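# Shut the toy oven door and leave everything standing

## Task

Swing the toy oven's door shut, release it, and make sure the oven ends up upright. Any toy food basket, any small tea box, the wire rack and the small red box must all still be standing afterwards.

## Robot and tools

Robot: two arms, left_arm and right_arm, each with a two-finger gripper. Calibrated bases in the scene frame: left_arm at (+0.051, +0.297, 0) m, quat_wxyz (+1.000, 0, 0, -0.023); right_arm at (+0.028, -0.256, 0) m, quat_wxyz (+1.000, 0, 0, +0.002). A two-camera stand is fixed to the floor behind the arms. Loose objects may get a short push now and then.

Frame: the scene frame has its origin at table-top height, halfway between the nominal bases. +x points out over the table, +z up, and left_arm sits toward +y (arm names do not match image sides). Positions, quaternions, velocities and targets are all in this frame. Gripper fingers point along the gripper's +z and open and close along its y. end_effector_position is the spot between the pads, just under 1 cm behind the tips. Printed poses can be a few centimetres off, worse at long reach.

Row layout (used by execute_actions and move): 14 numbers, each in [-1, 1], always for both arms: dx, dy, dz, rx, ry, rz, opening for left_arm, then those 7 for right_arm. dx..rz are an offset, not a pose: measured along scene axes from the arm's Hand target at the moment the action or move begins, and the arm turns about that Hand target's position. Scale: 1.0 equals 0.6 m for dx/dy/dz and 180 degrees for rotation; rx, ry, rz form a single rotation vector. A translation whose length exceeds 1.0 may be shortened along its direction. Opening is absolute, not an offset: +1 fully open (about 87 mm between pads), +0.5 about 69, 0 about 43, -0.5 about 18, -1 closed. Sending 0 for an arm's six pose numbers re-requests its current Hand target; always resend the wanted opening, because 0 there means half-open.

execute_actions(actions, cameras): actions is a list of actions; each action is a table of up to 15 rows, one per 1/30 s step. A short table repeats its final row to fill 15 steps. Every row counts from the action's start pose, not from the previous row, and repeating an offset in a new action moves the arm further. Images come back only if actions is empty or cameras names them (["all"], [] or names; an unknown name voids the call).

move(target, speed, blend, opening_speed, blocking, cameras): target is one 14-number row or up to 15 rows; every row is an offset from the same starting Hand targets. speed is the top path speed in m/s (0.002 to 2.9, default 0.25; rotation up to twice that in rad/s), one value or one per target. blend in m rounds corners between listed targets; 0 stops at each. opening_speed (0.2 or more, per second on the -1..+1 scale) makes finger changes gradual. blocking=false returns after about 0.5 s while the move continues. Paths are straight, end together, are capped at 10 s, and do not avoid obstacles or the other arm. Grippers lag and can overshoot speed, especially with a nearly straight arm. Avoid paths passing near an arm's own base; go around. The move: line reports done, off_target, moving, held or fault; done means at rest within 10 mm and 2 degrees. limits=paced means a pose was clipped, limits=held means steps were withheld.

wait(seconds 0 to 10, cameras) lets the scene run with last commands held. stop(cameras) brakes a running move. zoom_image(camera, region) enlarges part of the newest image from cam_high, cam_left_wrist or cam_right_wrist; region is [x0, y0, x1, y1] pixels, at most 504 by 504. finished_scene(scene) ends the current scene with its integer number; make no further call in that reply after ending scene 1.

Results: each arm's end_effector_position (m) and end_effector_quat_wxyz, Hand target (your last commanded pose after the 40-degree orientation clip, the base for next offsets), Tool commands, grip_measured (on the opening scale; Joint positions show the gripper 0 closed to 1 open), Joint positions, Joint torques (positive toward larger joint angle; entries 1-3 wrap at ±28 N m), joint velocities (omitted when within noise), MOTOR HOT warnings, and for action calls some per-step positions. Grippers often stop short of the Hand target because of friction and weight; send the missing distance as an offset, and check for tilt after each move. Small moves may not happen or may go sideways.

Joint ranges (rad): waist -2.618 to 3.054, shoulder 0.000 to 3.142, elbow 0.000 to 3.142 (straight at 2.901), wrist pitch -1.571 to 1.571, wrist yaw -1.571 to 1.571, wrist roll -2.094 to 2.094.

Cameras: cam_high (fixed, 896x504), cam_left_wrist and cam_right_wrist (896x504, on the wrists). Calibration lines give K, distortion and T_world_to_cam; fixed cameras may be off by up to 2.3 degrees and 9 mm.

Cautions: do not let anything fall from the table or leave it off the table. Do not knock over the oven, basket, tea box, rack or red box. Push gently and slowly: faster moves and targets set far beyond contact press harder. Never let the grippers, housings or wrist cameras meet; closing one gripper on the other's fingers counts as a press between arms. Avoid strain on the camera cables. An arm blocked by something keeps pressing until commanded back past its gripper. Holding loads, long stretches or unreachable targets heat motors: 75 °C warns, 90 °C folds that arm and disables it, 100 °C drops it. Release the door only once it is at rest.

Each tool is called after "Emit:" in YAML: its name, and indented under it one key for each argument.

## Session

Done. That pose counts as closed.

Emit:
execute_actions:
  actions: []

Scene clock: 0.00 s.
left_arm: end_effector_position=(+0.4370, +0.2942, +0.0515) grip_measured=+0.964 end_effector_quat_wxyz=(+0.585, +0.014, +0.809, +0.053) | right_arm: end_effector_position=(+0.4019, -0.2706, +0.0528) grip_measured=+0.982 end_effector_quat_wxyz=(+0.592, +0.043, +0.800, -0.088)
Joint positions: left_arm=[-0.036 1.578 0.361 0.899 -0.146 0.059 0.982] | right_arm=[0.087 1.559 0.311 0.949 0.28 -0.009 0.991]
Joint velocities: within noise
Joint torques (N m): no reading
Heat: left arm: 37 °C; right arm: 33 °C.
Hand target: left_arm +0.4400, +0.2940, +0.0570; +0.591, +0.013, +0.805, +0.052 | right_arm +0.4055, -0.2703, +0.0591; +0.600, +0.044, +0.794, -0.087
Tool commands: left_gripper/opening=+1.0 right_gripper/opening=+1.0
camera_calibration:
cam_left_wrist: T_world_to_cam=[[0.0386302, -0.994498, -0.097371, 0.278136], [-0.926018, 0.000988716, -0.377479, 0.446316], [0.375499, 0.104749, -0.920885, -0.00556564], [0, 0, 0, 1]] pos_world=[0.404642, 0.276747, 0.190432]
cam_right_wrist: T_world_to_cam=[[-0.197147, -0.978336, 0.0631836, -0.188266], [-0.907099, 0.157585, -0.390306, 0.447415], [0.371894, -0.134262, -0.918514, 0.012476], [0, 0, 0, 1]] pos_world=[0.364094, -0.253018, 0.197984]

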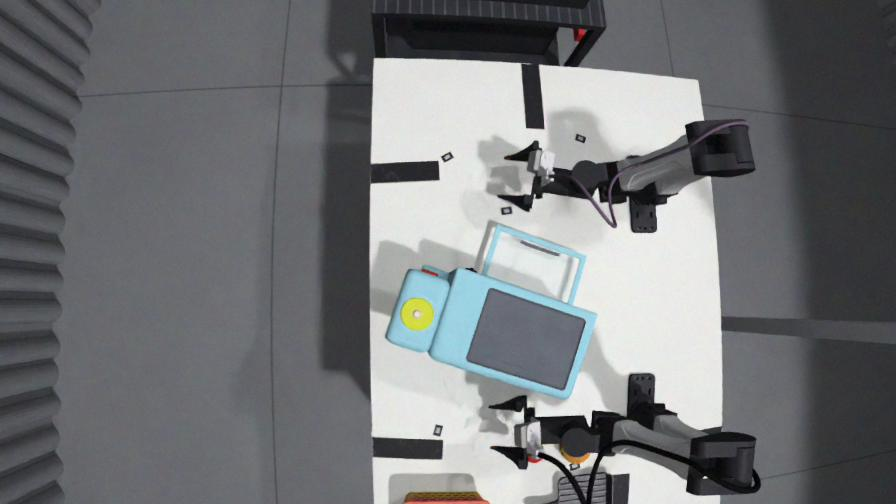

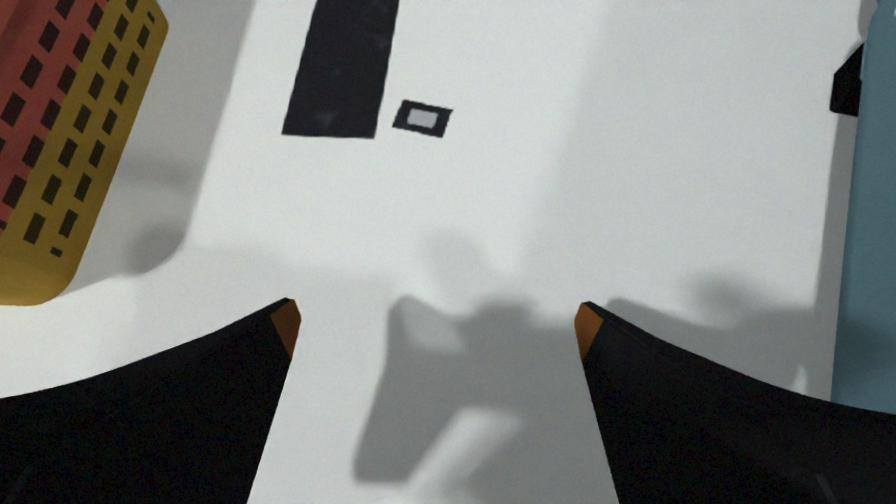

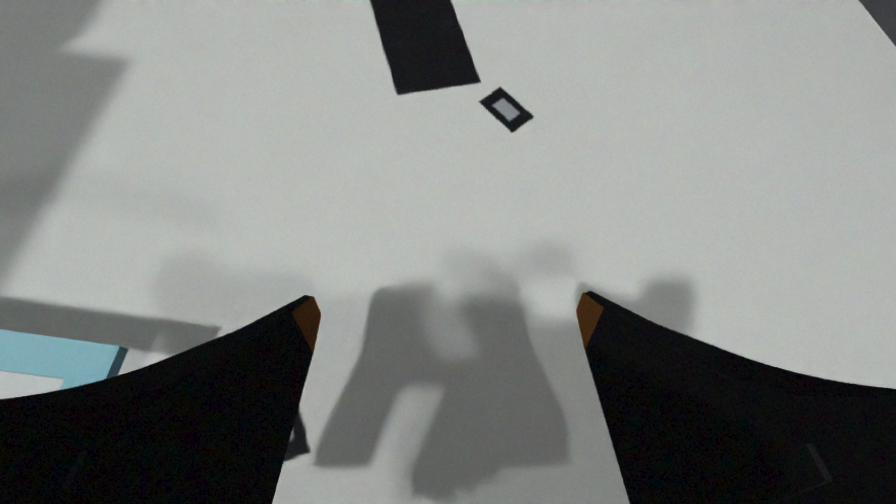

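Emit:
move:
  target: [0,0,0,0,0,0,1,-0.069,0.13,0.04,-0.0647,0.1793,0.4089,-1]
  speed: 0.5
  cameras: ["cam_right_wrist", "cam_high"]

Scene clock: 4.40 s.
left_arm: end_effector_position=(+0.4370, +0.2942, +0.0515) grip_measured=+0.964 end_effector_quat_wxyz=(+0.585, +0.014, +0.809, +0.053) | right_arm: end_effector_position=(+0.3580, -0.1962, +0.0773) grip_measured=-1.000 end_effector_quat_wxyz=(+0.298, -0.505, +0.785, +0.199)
Joint positions: left_arm=[-0.036 1.578 0.361 0.899 -0.146 0.059 0.982] | right_arm=[-0.071 1.621 1.097 -0.753 -0.682 -1.106 0]
Joint torques (N m): left_arm=[-0.05 -5.55 5.5 2.09 -0.13 -0.01] | right_arm=[-0.14 -5.44 10.26 0.97 -0.62 0.01]
Heat: left arm: 37 °C; right arm: 34 °C.
Hand target: left_arm +0.4400, +0.2940, +0.0570; +0.591, +0.013, +0.805, +0.052 | right_arm +0.3641, -0.1923, +0.0830; +0.305, -0.513, +0.776, +0.202
Off the commanded pose: left_arm 0.006 m, 1 deg | right_arm 0.009 m, 2 deg.
move: done
camera_calibration:
cam_right_wrist: T_world_to_cam=[[0.89691, -0.441695, -0.0214032, -0.405542], [-0.433978, -0.888473, 0.149263, -0.010906], [-0.0849448, -0.124587, -0.988566, 0.232182], [0, 0, 0, 1]] pos_world=[0.378725, -0.159889, 0.222475]
Images, in order (width x height): cam_high 896x504, cam_right_wrist 896x504.

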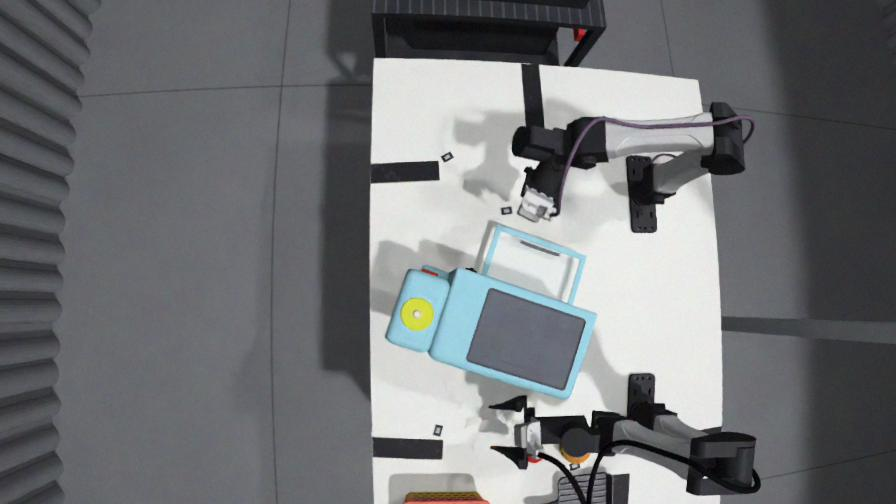

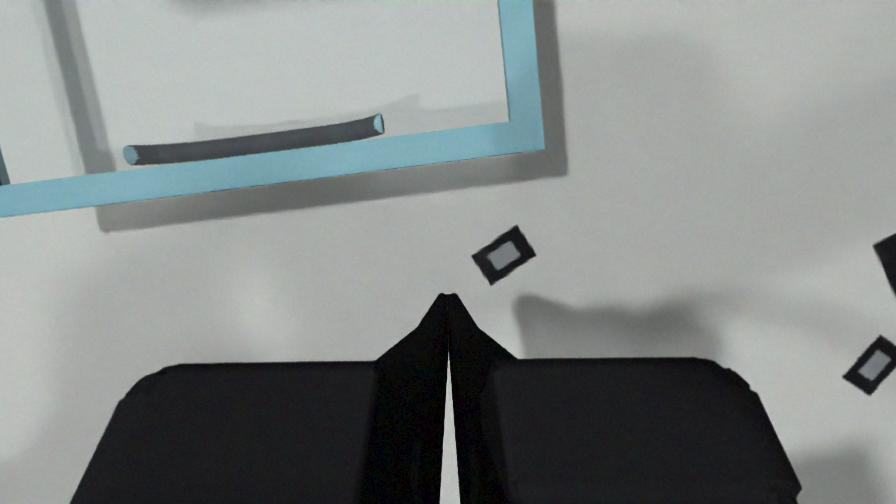

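Emit:
move:
  target:
    - [0,0,0,0,0,0,1,0.0133,0.0203,-0.11,0,0,0.015,-1]
    - [0,0,0,0,0,0,1,0.0357,0.085,-0.11,0,0,0.015,-1]
  speed: [0.15, 0.1]
  blend: [0.008, 0]
  cameras: ["cam_right_wrist"]

Scene clock: 6.77 s.
left_arm: end_effector_position=(+0.4370, +0.2942, +0.0515) grip_measured=+0.964 end_effector_quat_wxyz=(+0.585, +0.014, +0.809, +0.053) | right_arm: end_effector_position=(+0.3697, -0.1557, +0.0121) grip_measured=-1.000 end_effector_quat_wxyz=(+0.274, -0.522, +0.781, +0.207)
Joint positions: left_arm=[-0.036 1.578 0.361 0.899 -0.146 0.059 0.982] | right_arm=[0.067 1.789 1.017 -0.477 -0.634 -1 0]
Joint torques (N m): left_arm=[-0.05 -5.57 5.52 2.09 -0.14 -0.01] | right_arm=[1.47 -6 9.1 1.78 -0.74 0.21]
Heat: left arm: 37 °C; right arm: 34 °C.
Hand target: left_arm +0.4400, +0.2940, +0.0570; +0.591, +0.013, +0.805, +0.052 | right_arm +0.3856, -0.1413, +0.0172; +0.301, -0.531, +0.764, +0.209
Off the commanded pose: left_arm 0.006 m, 1 deg | right_arm 0.022 m, 4 deg.
move: off_target (right_arm)
camera_calibration:
cam_right_wrist: T_world_to_cam=[[0.914005, -0.403049, -0.0463236, -0.399568], [-0.388967, -0.903028, 0.182329, 0.020708], [-0.115319, -0.148631, -0.982146, 0.181208], [0, 0, 0, 1]] pos_world=[0.394159, -0.115412, 0.155687]
Images, in order (width x height): cam_right_wrist 896x504.

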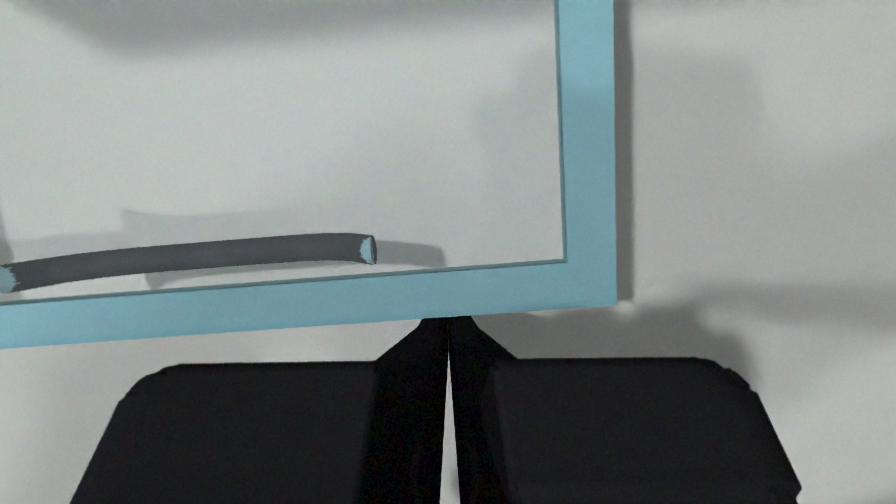

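Emit:
move:
  target:
    - [0,0,0,0,0,0,1,0.0004,0.0018,0.076,0,0,0,-1]
    - [0,0,0,0,0,0,1,0.0099,0.0292,0.161,0,0,0,-1]
    - [0,0,0,0,0,0,1,0.0281,0.0819,0.2197,0,0,0,-1]
    - [0,0,0,0,0,0,1,0.0483,0.1401,0.2397,0,0,0,-1]
    - [0,0,0,0,0,0,1,0.0619,0.1795,0.2313,0,0,0,-1]
    - [0,0,0,0,0,0,1,0.0755,0.2189,0.228,0,0,0,-1]
  speed: [0.1, 0.1, 0.1, 0.1, 0.08, 0.06]
  blend: [0.01, 0.015, 0.015, 0.015, 0.01, 0]
  cameras: ["cam_right_wrist", "cam_high"]

Scene clock: 10.27 s.
left_arm: end_effector_position=(+0.4370, +0.2942, +0.0515) grip_measured=+0.964 end_effector_quat_wxyz=(+0.585, +0.014, +0.809, +0.053) | right_arm: end_effector_position=(+0.4144, -0.0329, +0.1483) grip_measured=-1.000 end_effector_quat_wxyz=(+0.268, -0.521, +0.784, +0.204)
Joint positions: left_arm=[-0.036 1.578 0.361 0.899 -0.146 0.059 0.982] | right_arm=[0.381 1.898 1.705 -0.884 -0.498 -0.66 0]
Joint torques (N m): left_arm=[-0.03 -5.56 5.48 2.1 -0.14 -0.01] | right_arm=[1.7 -6.67 11.1 2.34 -0.47 0.24]
Heat: left arm: 38 °C; right arm: 34 °C.
Hand target: left_arm +0.4400, +0.2940, +0.0570; +0.591, +0.013, +0.805, +0.052 | right_arm +0.4310, -0.0100, +0.1539; +0.300, -0.531, +0.764, +0.209
Off the commanded pose: left_arm 0.006 m, 1 deg | right_arm 0.029 m, 5 deg.
move: off_target (right_arm); blend cut to 0.0128 m at target 4
camera_calibration:
cam_right_wrist: T_world_to_cam=[[0.912663, -0.40574, -0.0492119, -0.383709], [-0.389445, -0.899844, 0.196505, 0.122229], [-0.124013, -0.160177, -0.979267, 0.341131], [0, 0, 0, 1]] pos_world=[0.440103, 0.00894203, 0.291157]
Images, in order (width x height): cam_high 896x504, cam_right_wrist 896x504.

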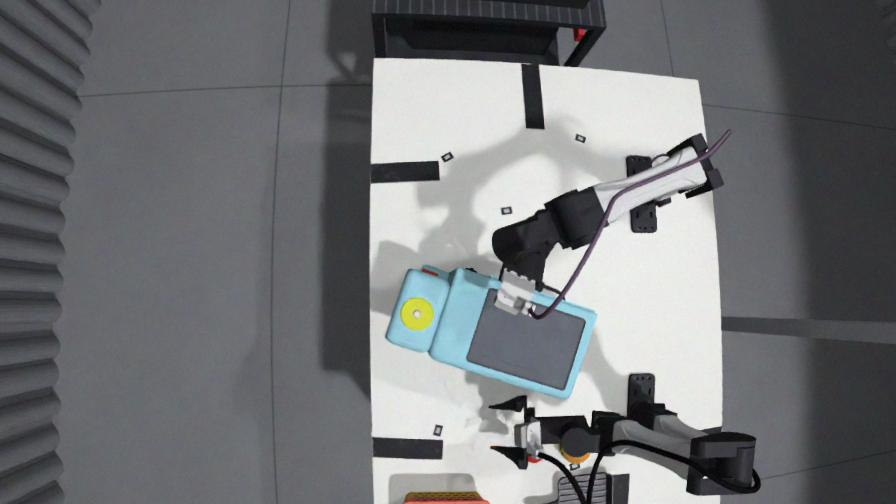

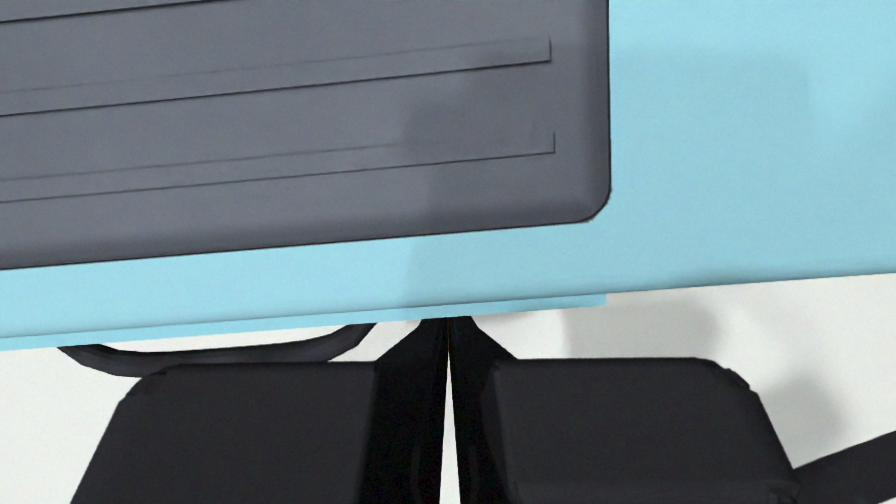

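Emit:
move:
  target: [0,0,0,0,0,0,1,0.0075,0.022,-0.003,0,0,0,-1]
  speed: 0.08

Emit:
move:
  target: [0,0,0,0,0,0,1,-0.0545,-0.1575,0.02,0,0,0,-1]
  speed: 0.25
  cameras: ["cam_right_wrist", "cam_high"]

Emit:
zoom_image:
  camera: "cam_high"
  region: [430, 220, 610, 340]

Scene clock: 11.43 s.
left_arm: end_effector_position=(+0.4370, +0.2942, +0.0515) grip_measured=+0.964 end_effector_quat_wxyz=(+0.585, +0.014, +0.809, +0.053) | right_arm: end_effector_position=(+0.4142, -0.0325, +0.1485) grip_measured=-1.000 end_effector_quat_wxyz=(+0.255, -0.516, +0.794, +0.195)
Joint positions: left_arm=[-0.036 1.578 0.361 0.899 -0.146 0.059 0.982] | right_arm=[0.393 1.916 1.743 -0.92 -0.466 -0.639 0]
Joint torques (N m): left_arm=[-0.03 -5.56 5.5 2.1 -0.14 -0.01] | right_arm=[2.97 -5.78 10.71 2.79 -0.71 0.25]
Heat: left arm: 38 °C; right arm: 35 °C.
Hand target: left_arm +0.4400, +0.2940, +0.0570; +0.591, +0.013, +0.805, +0.052 | right_arm +0.4354, +0.0032, +0.1521; +0.300, -0.531, +0.764, +0.210
Off the commanded pose: left_arm 0.006 m, 1 deg | right_arm 0.042 m, 7 deg.
move: off_target (right_arm)

Scene clock: 12.63 s.
left_arm: end_effector_position=(+0.4370, +0.2942, +0.0515) grip_measured=+0.964 end_effector_quat_wxyz=(+0.585, +0.014, +0.809, +0.053) | right_arm: end_effector_position=(+0.4083, -0.0933, +0.1573) grip_measured=-1.000 end_effector_quat_wxyz=(+0.295, -0.525, +0.772, +0.206)
Joint positions: left_arm=[-0.036 1.578 0.361 0.899 -0.146 0.059 0.982] | right_arm=[0.224 1.776 1.573 -0.901 -0.59 -0.821 0]
Joint torques (N m): left_arm=[-0.03 -5.55 5.52 2.09 -0.13 -0.01] | right_arm=[-0.38 -10.65 7.04 1.3 -0.51 -0.01]
Heat: left arm: 38 °C; right arm: 35 °C.
Hand target: left_arm +0.4400, +0.2940, +0.0570; +0.591, +0.013, +0.805, +0.052 | right_arm +0.4027, -0.0912, +0.1641; +0.300, -0.531, +0.764, +0.210
Off the commanded pose: left_arm 0.006 m, 1 deg | right_arm 0.009 m, 1 deg.
move: done
camera_calibration:
cam_right_wrist: T_world_to_cam=[[0.917507, -0.39729, -0.0184965, -0.408246], [-0.390553, -0.908787, 0.146881, 0.0712342], [-0.0751636, -0.12754, -0.988981, 0.324169], [0, 0, 0, 1]] pos_world=[0.426755, -0.0561109, 0.302583]
Images, in order (width x height): cam_high 896x504, cam_right_wrist 896x504.

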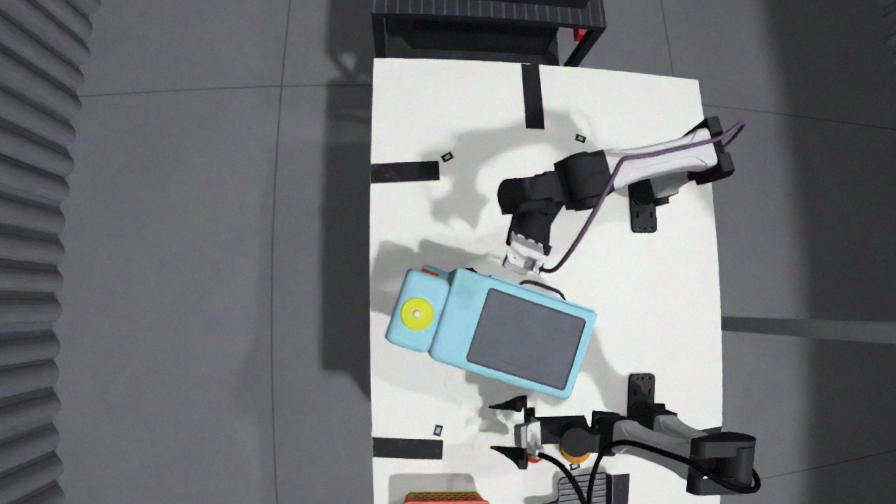

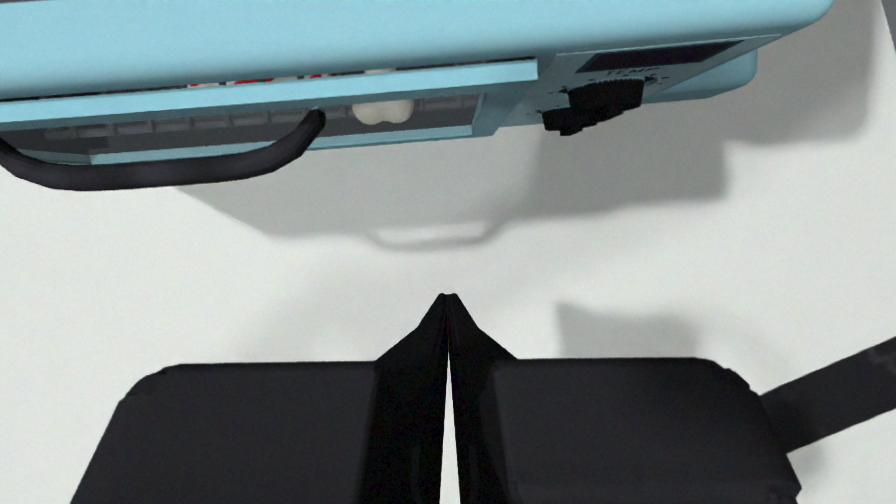

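Scaled by 2.800 from the camera's 896x504 image, which has a finer 1280x720 frame.

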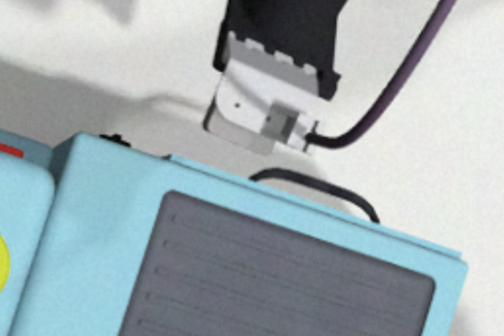

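Emit:
finished_scene:
  scene: 2

The scene is finished: the task was done.


## Next scene

The same job, from a new start.

Emit:
execute_actions:
  actions: []

Scene clock: 0.00 s.
left_arm: end_effector_position=(+0.4280, +0.3162, +0.0360) grip_measured=+0.964 end_effector_quat_wxyz=(+0.521, -0.052, +0.849, +0.068) | right_arm: end_effector_position=(+0.3955, -0.2925, +0.0344) grip_measured=+0.982 end_effector_quat_wxyz=(+0.513, +0.078, +0.852, -0.069)
Joint positions: left_arm=[0.002 1.541 0.438 0.627 -0.209 -0.038 0.982] | right_arm=[-0.023 1.507 0.419 0.596 0.183 0.055 0.991]
Joint velocities: within noise
Joint torques (N m): no reading
Heat: left arm: 33 °C; right arm: 29 °C.
Hand target: left_arm +0.4319, +0.3161, +0.0425; +0.529, -0.053, +0.844, +0.067 | right_arm +0.4000, -0.2926, +0.0413; +0.522, +0.079, +0.847, -0.069
Tool commands: left_gripper/opening=+1.0 right_gripper/opening=+1.0
camera_calibration:
cam_left_wrist: T_world_to_cam=[[0.159648, -0.98552, -0.0571159, 0.242822], [-0.961112, -0.141966, -0.236872, 0.487202], [0.225334, 0.0927109, -0.96986, 0.0509895], [0, 0, 0, 1]] pos_world=[0.418001, 0.303745, 0.178726]
cam_right_wrist: T_world_to_cam=[[-0.233232, -0.972283, 0.0164074, -0.192128], [-0.952651, 0.225072, -0.204446, 0.469166], [0.195087, -0.0633139, -0.97874, 0.0877764], [0, 0, 0, 1]] pos_world=[0.385017, -0.286841, 0.184982]

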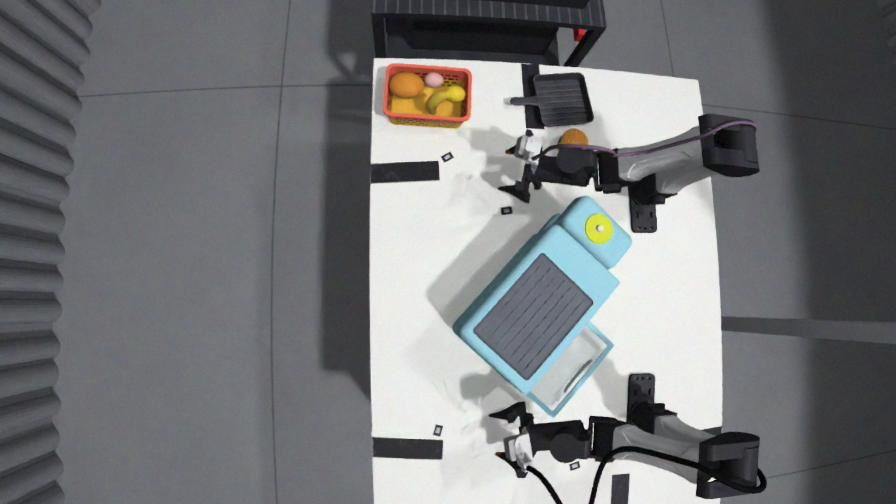

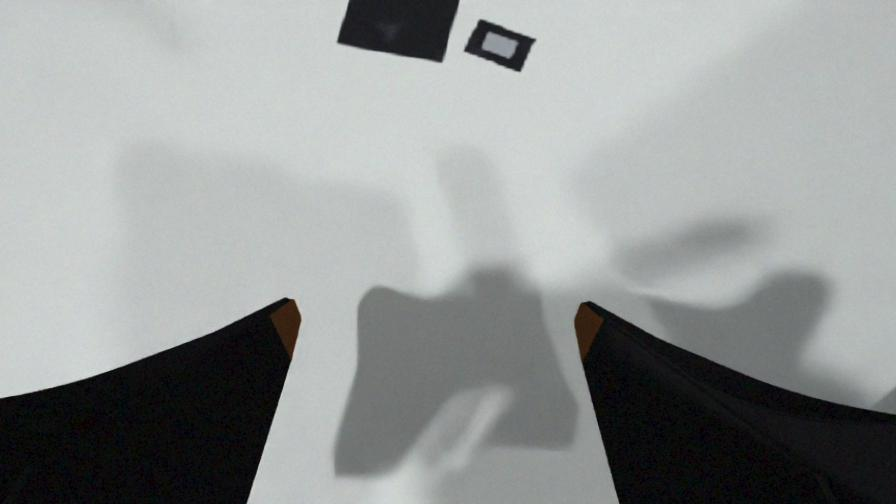

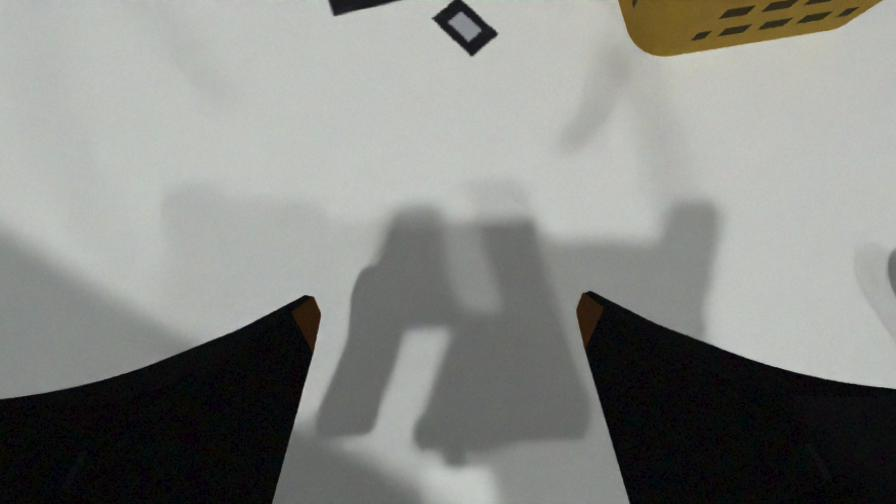

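Emit:
move:
  target:
    - [-0.0865,0.04,0.146,0.0541,0.1199,-0.4586,-1,0,0,0,0,0,0,1]
    - [-0.3115,-0.0185,0.129,0.0541,0.1199,-0.4586,-1,0,0,0,0,0,0,1]
  speed: [0.5, 0.25]
  blend: [0.04, 0]
  cameras: ["cam_left_wrist", "cam_high"]

Scene clock: 4.93 s.
left_arm: end_effector_position=(+0.2509, +0.3048, +0.1201) grip_measured=-1.000 end_effector_quat_wxyz=(+0.296, +0.566, +0.737, -0.221) | right_arm: end_effector_position=(+0.3955, -0.2925, +0.0344) grip_measured=+0.982 end_effector_quat_wxyz=(+0.513, +0.078, +0.852, -0.069)
Joint positions: left_arm=[0.54 1.349 1.02 -1.444 0.735 1.881 0] | right_arm=[-0.023 1.507 0.419 0.596 0.183 0.055 0.991]
Joint torques (N m): left_arm=[0.5 -4.38 4.81 -0.22 0.21 0.09] | right_arm=[-0.68 -5.55 7.71 2.2 -0.02 0.12]
Heat: left arm: 34 °C; right arm: 30 °C.
Hand target: left_arm +0.2450, +0.3049, +0.1199; +0.291, +0.567, +0.738, -0.223 | right_arm +0.4001, -0.2926, +0.0413; +0.522, +0.079, +0.847, -0.069
Off the commanded pose: left_arm 0.006 m, 1 deg | right_arm 0.008 m, 1 deg.
move: done
camera_calibration:
cam_left_wrist: T_world_to_cam=[[-0.964534, -0.263895, -0.00581379, 0.320615], [-0.262969, 0.958777, 0.107673, -0.216718], [-0.0228403, 0.105383, -0.994169, 0.234874], [0, 0, 0, 1]] pos_world=[0.257618, 0.267641, 0.258703]
Images, in order (width x height): cam_high 896x504, cam_left_wrist 896x504.

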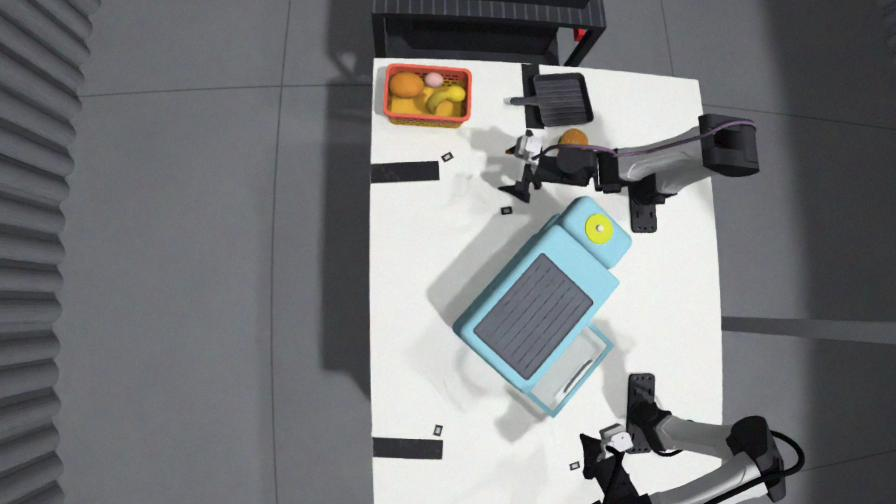

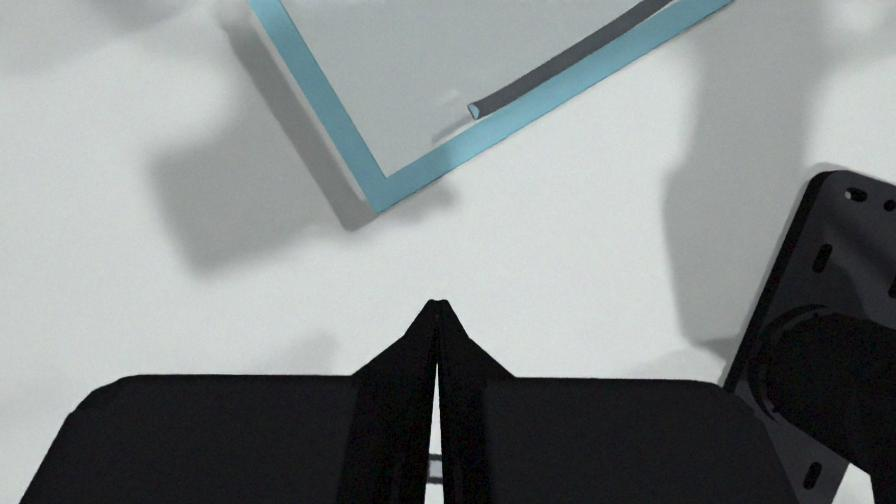

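Emit:
move:
  target:
    - [-0.0038,-0.0461,-0.174,0,0,0,-1,0,0,0,0,0,0,1]
    - [0.0427,-0.0915,-0.174,0,0,0,-1,0,0,0,0,0,0,1]
  speed: [0.15, 0.1]
  blend: [0.008, 0]
  cameras: ["cam_left_wrist"]

Scene clock: 7.53 s.
left_arm: end_effector_position=(+0.2488, +0.2527, +0.0149) grip_measured=-1.000 end_effector_quat_wxyz=(+0.260, +0.551, +0.755, -0.243) | right_arm: end_effector_position=(+0.3955, -0.2925, +0.0344) grip_measured=+0.982 end_effector_quat_wxyz=(+0.513, +0.078, +0.852, -0.069)
Joint positions: left_arm=[0.26 1.397 0.633 -0.832 0.727 1.486 0] | right_arm=[-0.023 1.507 0.419 0.596 0.183 0.055 0.991]
Joint torques (N m): left_arm=[-1.28 -3.15 5.98 1.12 0.56 0.04] | right_arm=[-0.68 -5.55 7.69 2.2 -0.02 0.12]
Heat: left arm: 34 °C; right arm: 30 °C.
Hand target: left_arm +0.2708, +0.2501, +0.0155; +0.291, +0.566, +0.738, -0.222 | right_arm +0.4001, -0.2926, +0.0413; +0.522, +0.079, +0.847, -0.069
Off the commanded pose: left_arm 0.022 m, 5 deg | right_arm 0.008 m, 1 deg.
move: off_target (left_arm)
camera_calibration:
cam_left_wrist: T_world_to_cam=[[-0.95767, -0.274981, 0.0851729, 0.303941], [-0.261722, 0.954911, 0.140167, -0.155903], [-0.119876, 0.111942, -0.986458, 0.158091], [0, 0, 0, 1]] pos_world=[0.269223, 0.214754, 0.151915]
Images, in order (width x height): cam_left_wrist 896x504.

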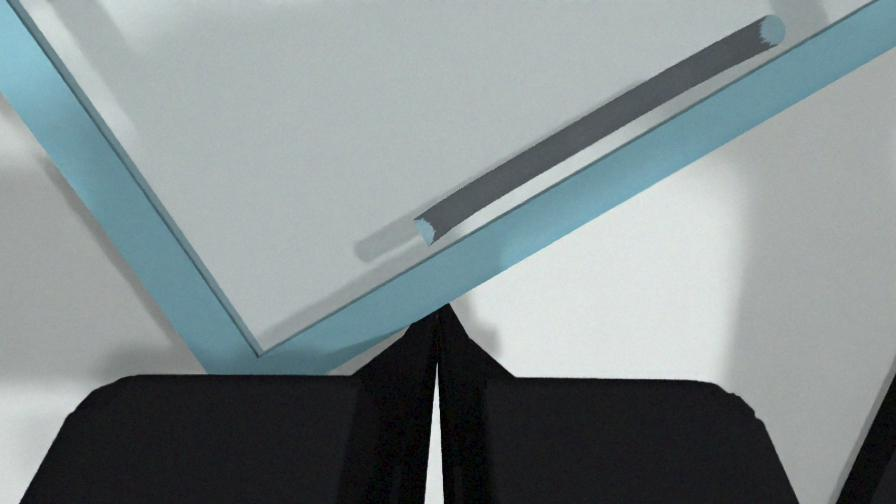

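Emit:
move:
  target:
    - [-0.0256,0.048,0,0,0,0.09,-1,0,0,0,0,0,0,1]
    - [0.022,0.0014,0,0,0,0.09,-1,0,0,0,0,0,0,1]
  speed: [0.15, 0.1]
  blend: [0.004, 0]
  cameras: ["cam_left_wrist"]

Scene clock: 10.33 s.
left_arm: end_effector_position=(+0.2556, +0.2596, +0.0097) grip_measured=-1.000 end_effector_quat_wxyz=(+0.273, +0.437, +0.836, -0.189) | right_arm: end_effector_position=(+0.3955, -0.2925, +0.0344) grip_measured=+0.982 end_effector_quat_wxyz=(+0.513, +0.078, +0.852, -0.069)
Joint positions: left_arm=[0.236 1.252 0.517 -0.608 0.644 1.078 0] | right_arm=[-0.023 1.507 0.419 0.596 0.183 0.055 0.991]
Joint torques (N m): left_arm=[-2.02 -2.06 6.94 1.78 0.75 0.01] | right_arm=[-0.68 -5.55 7.71 2.2 -0.02 0.12]
Heat: left arm: 34 °C; right arm: 30 °C.
Hand target: left_arm +0.2838, +0.2508, +0.0155; +0.319, +0.457, +0.811, -0.179 | right_arm +0.4001, -0.2926, +0.0413; +0.522, +0.079, +0.847, -0.069
Off the commanded pose: left_arm 0.030 m, 7 deg | right_arm 0.008 m, 1 deg.
move: off_target (left_arm)
camera_calibration:
cam_left_wrist: T_world_to_cam=[[-0.832527, -0.54797, 0.0814037, 0.351675], [-0.526823, 0.828562, 0.189583, -0.0598511], [-0.171334, 0.114948, -0.978484, 0.165327], [0, 0, 0, 1]] pos_world=[0.289574, 0.223294, 0.144489]
Images, in order (width x height): cam_left_wrist 896x504.

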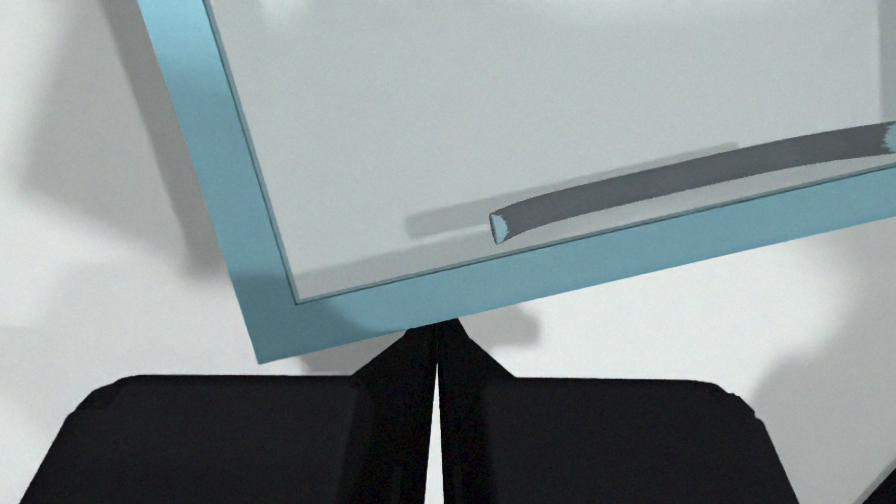

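Emit:
move:
  target:
    - [-0.0089,0.0093,0.0788,0,0,0,-1,0,0,0,0,0,0,1]
    - [0.0118,-0.011,0.1642,0,0,0,-1,0,0,0,0,0,0,1]
    - [0.0516,-0.0499,0.2225,0,0,0,-1,0,0,0,0,0,0,1]
    - [0.0957,-0.093,0.2425,0,0,0,-1,0,0,0,0,0,0,1]
    - [0.1255,-0.1221,0.2342,0,0,0,-1,0,0,0,0,0,0,1]
    - [0.1672,-0.1629,0.2292,0,0,0,-1,0,0,0,0,0,0,1]
  speed: [0.1, 0.1, 0.1, 0.1, 0.08, 0.06]
  blend: [0.01, 0.015, 0.015, 0.012, 0.01, 0]
  cameras: ["cam_left_wrist", "cam_high"]

Scene clock: 15.30 s.
left_arm: end_effector_position=(+0.3529, +0.1693, +0.1467) grip_measured=-1.000 end_effector_quat_wxyz=(+0.275, +0.441, +0.834, -0.187) | right_arm: end_effector_position=(+0.3955, -0.2925, +0.0344) grip_measured=+0.982 end_effector_quat_wxyz=(+0.513, +0.078, +0.852, -0.069)
Joint positions: left_arm=[-0.164 1.454 1.211 -0.851 0.502 0.639 0] | right_arm=[-0.023 1.507 0.419 0.596 0.183 0.055 0.991]
Joint torques (N m): left_arm=[-1.87 -2.5 9.28 2.37 0.24 0.02] | right_arm=[-0.68 -5.55 7.71 2.2 -0.02 0.12]
Heat: left arm: 35 °C; right arm: 30 °C.
Hand target: left_arm +0.3842, +0.1531, +0.1531; +0.319, +0.457, +0.811, -0.179 | right_arm +0.4001, -0.2926, +0.0413; +0.522, +0.079, +0.847, -0.069
Off the commanded pose: left_arm 0.036 m, 6 deg | right_arm 0.008 m, 1 deg.
move: off_target (left_arm)
camera_calibration:
cam_left_wrist: T_world_to_cam=[[-0.836968, -0.542326, 0.073258, 0.373791], [-0.522344, 0.83161, 0.188632, 0.0383515], [-0.163222, 0.119613, -0.979312, 0.322884], [0, 0, 0, 1]] pos_world=[0.385586, 0.132202, 0.281586]
Images, in order (width x height): cam_high 896x504, cam_left_wrist 896x504.

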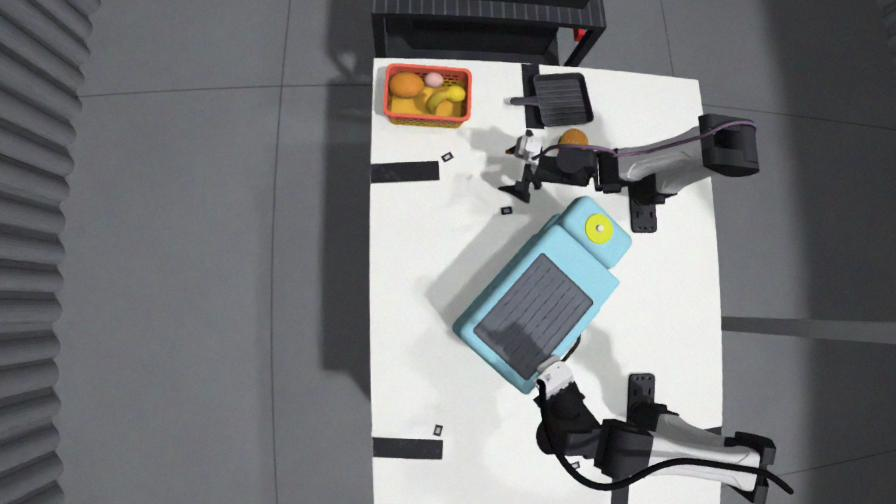

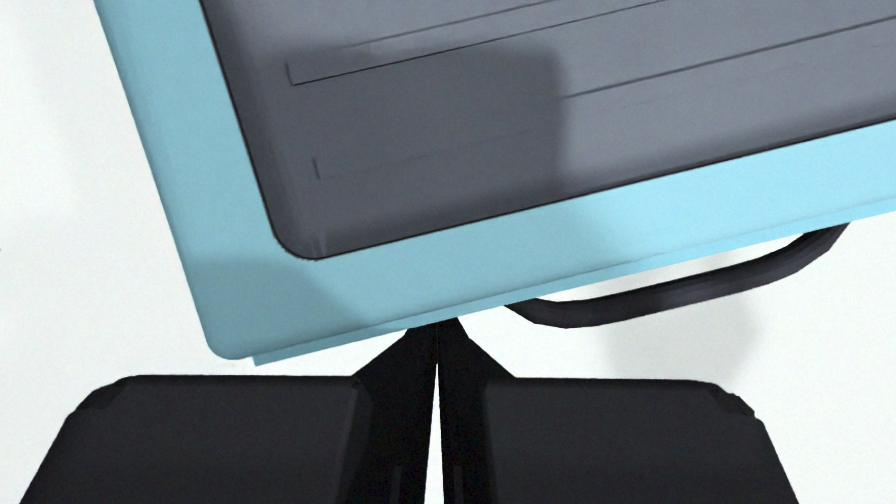

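Emit:
move:
  target: [0.0167,-0.0163,-0.003,0,0,0,-1,0,0,0,0,0,0,1]
  speed: 0.08

Emit:
move:
  target: [-0.128,0.125,0.01,0,0,0,-1,0,0,0,0,0,0,1]
  speed: 0.25
  cameras: ["cam_left_wrist", "cam_high"]

Scene clock: 16.40 s.
left_arm: end_effector_position=(+0.3528, +0.1690, +0.1470) grip_measured=-1.000 end_effector_quat_wxyz=(+0.259, +0.435, +0.843, -0.181) | right_arm: end_effector_position=(+0.3955, -0.2925, +0.0344) grip_measured=+0.982 end_effector_quat_wxyz=(+0.513, +0.078, +0.852, -0.069)
Joint positions: left_arm=[-0.178 1.477 1.246 -0.887 0.474 0.618 0] | right_arm=[-0.023 1.507 0.419 0.596 0.183 0.055 0.991]
Joint torques (N m): left_arm=[-2.56 -1.77 8.85 2.83 0.41 0.05] | right_arm=[-0.68 -5.55 7.71 2.19 -0.02 0.12]
Heat: left arm: 35 °C; right arm: 31 °C.
Hand target: left_arm +0.3942, +0.1434, +0.1512; +0.319, +0.457, +0.811, -0.179 | right_arm +0.4001, -0.2926, +0.0413; +0.522, +0.079, +0.847, -0.069
Off the commanded pose: left_arm 0.049 m, 8 deg | right_arm 0.008 m, 1 deg.
move: off_target (left_arm)

Scene clock: 17.70 s.
left_arm: end_effector_position=(+0.3221, +0.2191, +0.1572) grip_measured=-1.000 end_effector_quat_wxyz=(+0.320, +0.456, +0.813, -0.172) | right_arm: end_effector_position=(+0.3955, -0.2925, +0.0344) grip_measured=+0.982 end_effector_quat_wxyz=(+0.513, +0.078, +0.852, -0.069)
Joint positions: left_arm=[0.025 1.254 1.078 -0.924 0.599 0.854 0] | right_arm=[-0.023 1.507 0.419 0.596 0.183 0.055 0.991]
Joint torques (N m): left_arm=[0.47 -4.44 5.96 1.06 0.4 0.11] | right_arm=[-0.68 -5.55 7.71 2.2 -0.02 0.12]
Heat: left arm: 35 °C; right arm: 31 °C.
Hand target: left_arm +0.3174, +0.2184, +0.1572; +0.319, +0.457, +0.811, -0.179 | right_arm +0.4001, -0.2926, +0.0413; +0.522, +0.079, +0.847, -0.069
Off the commanded pose: left_arm 0.005 m, 1 deg | right_arm 0.008 m, 1 deg.
move: done
camera_calibration:
cam_left_wrist: T_world_to_cam=[[-0.849874, -0.526921, -0.00823768, 0.387945], [-0.523875, 0.84306, 0.121676, -0.0126691], [-0.0571686, 0.107725, -0.992536, 0.292641], [0, 0, 0, 1]] pos_world=[0.339798, 0.183573, 0.295194]
Images, in order (width x height): cam_high 896x504, cam_left_wrist 896x504.

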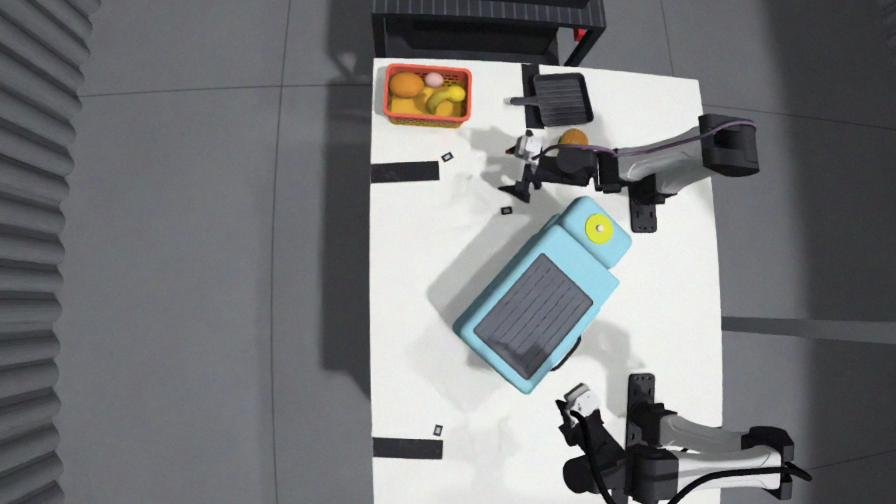

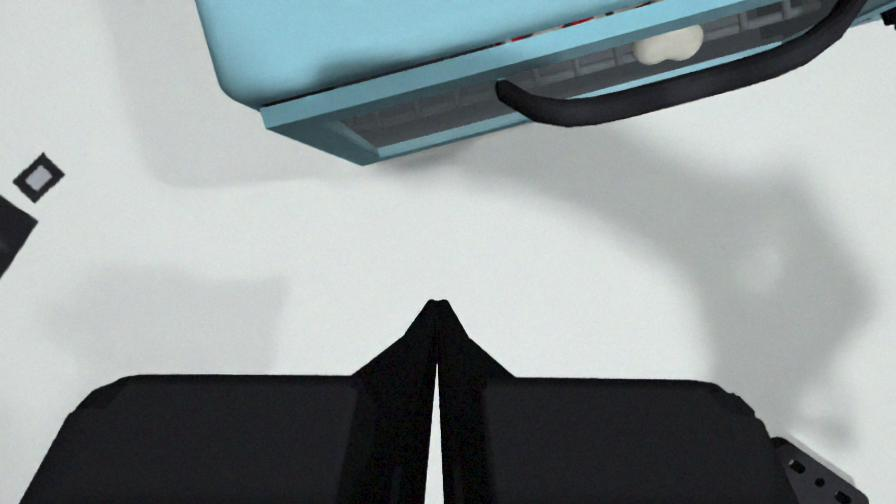

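Emit:
finished_scene:
  scene: 3

The scene is finished: the task was done.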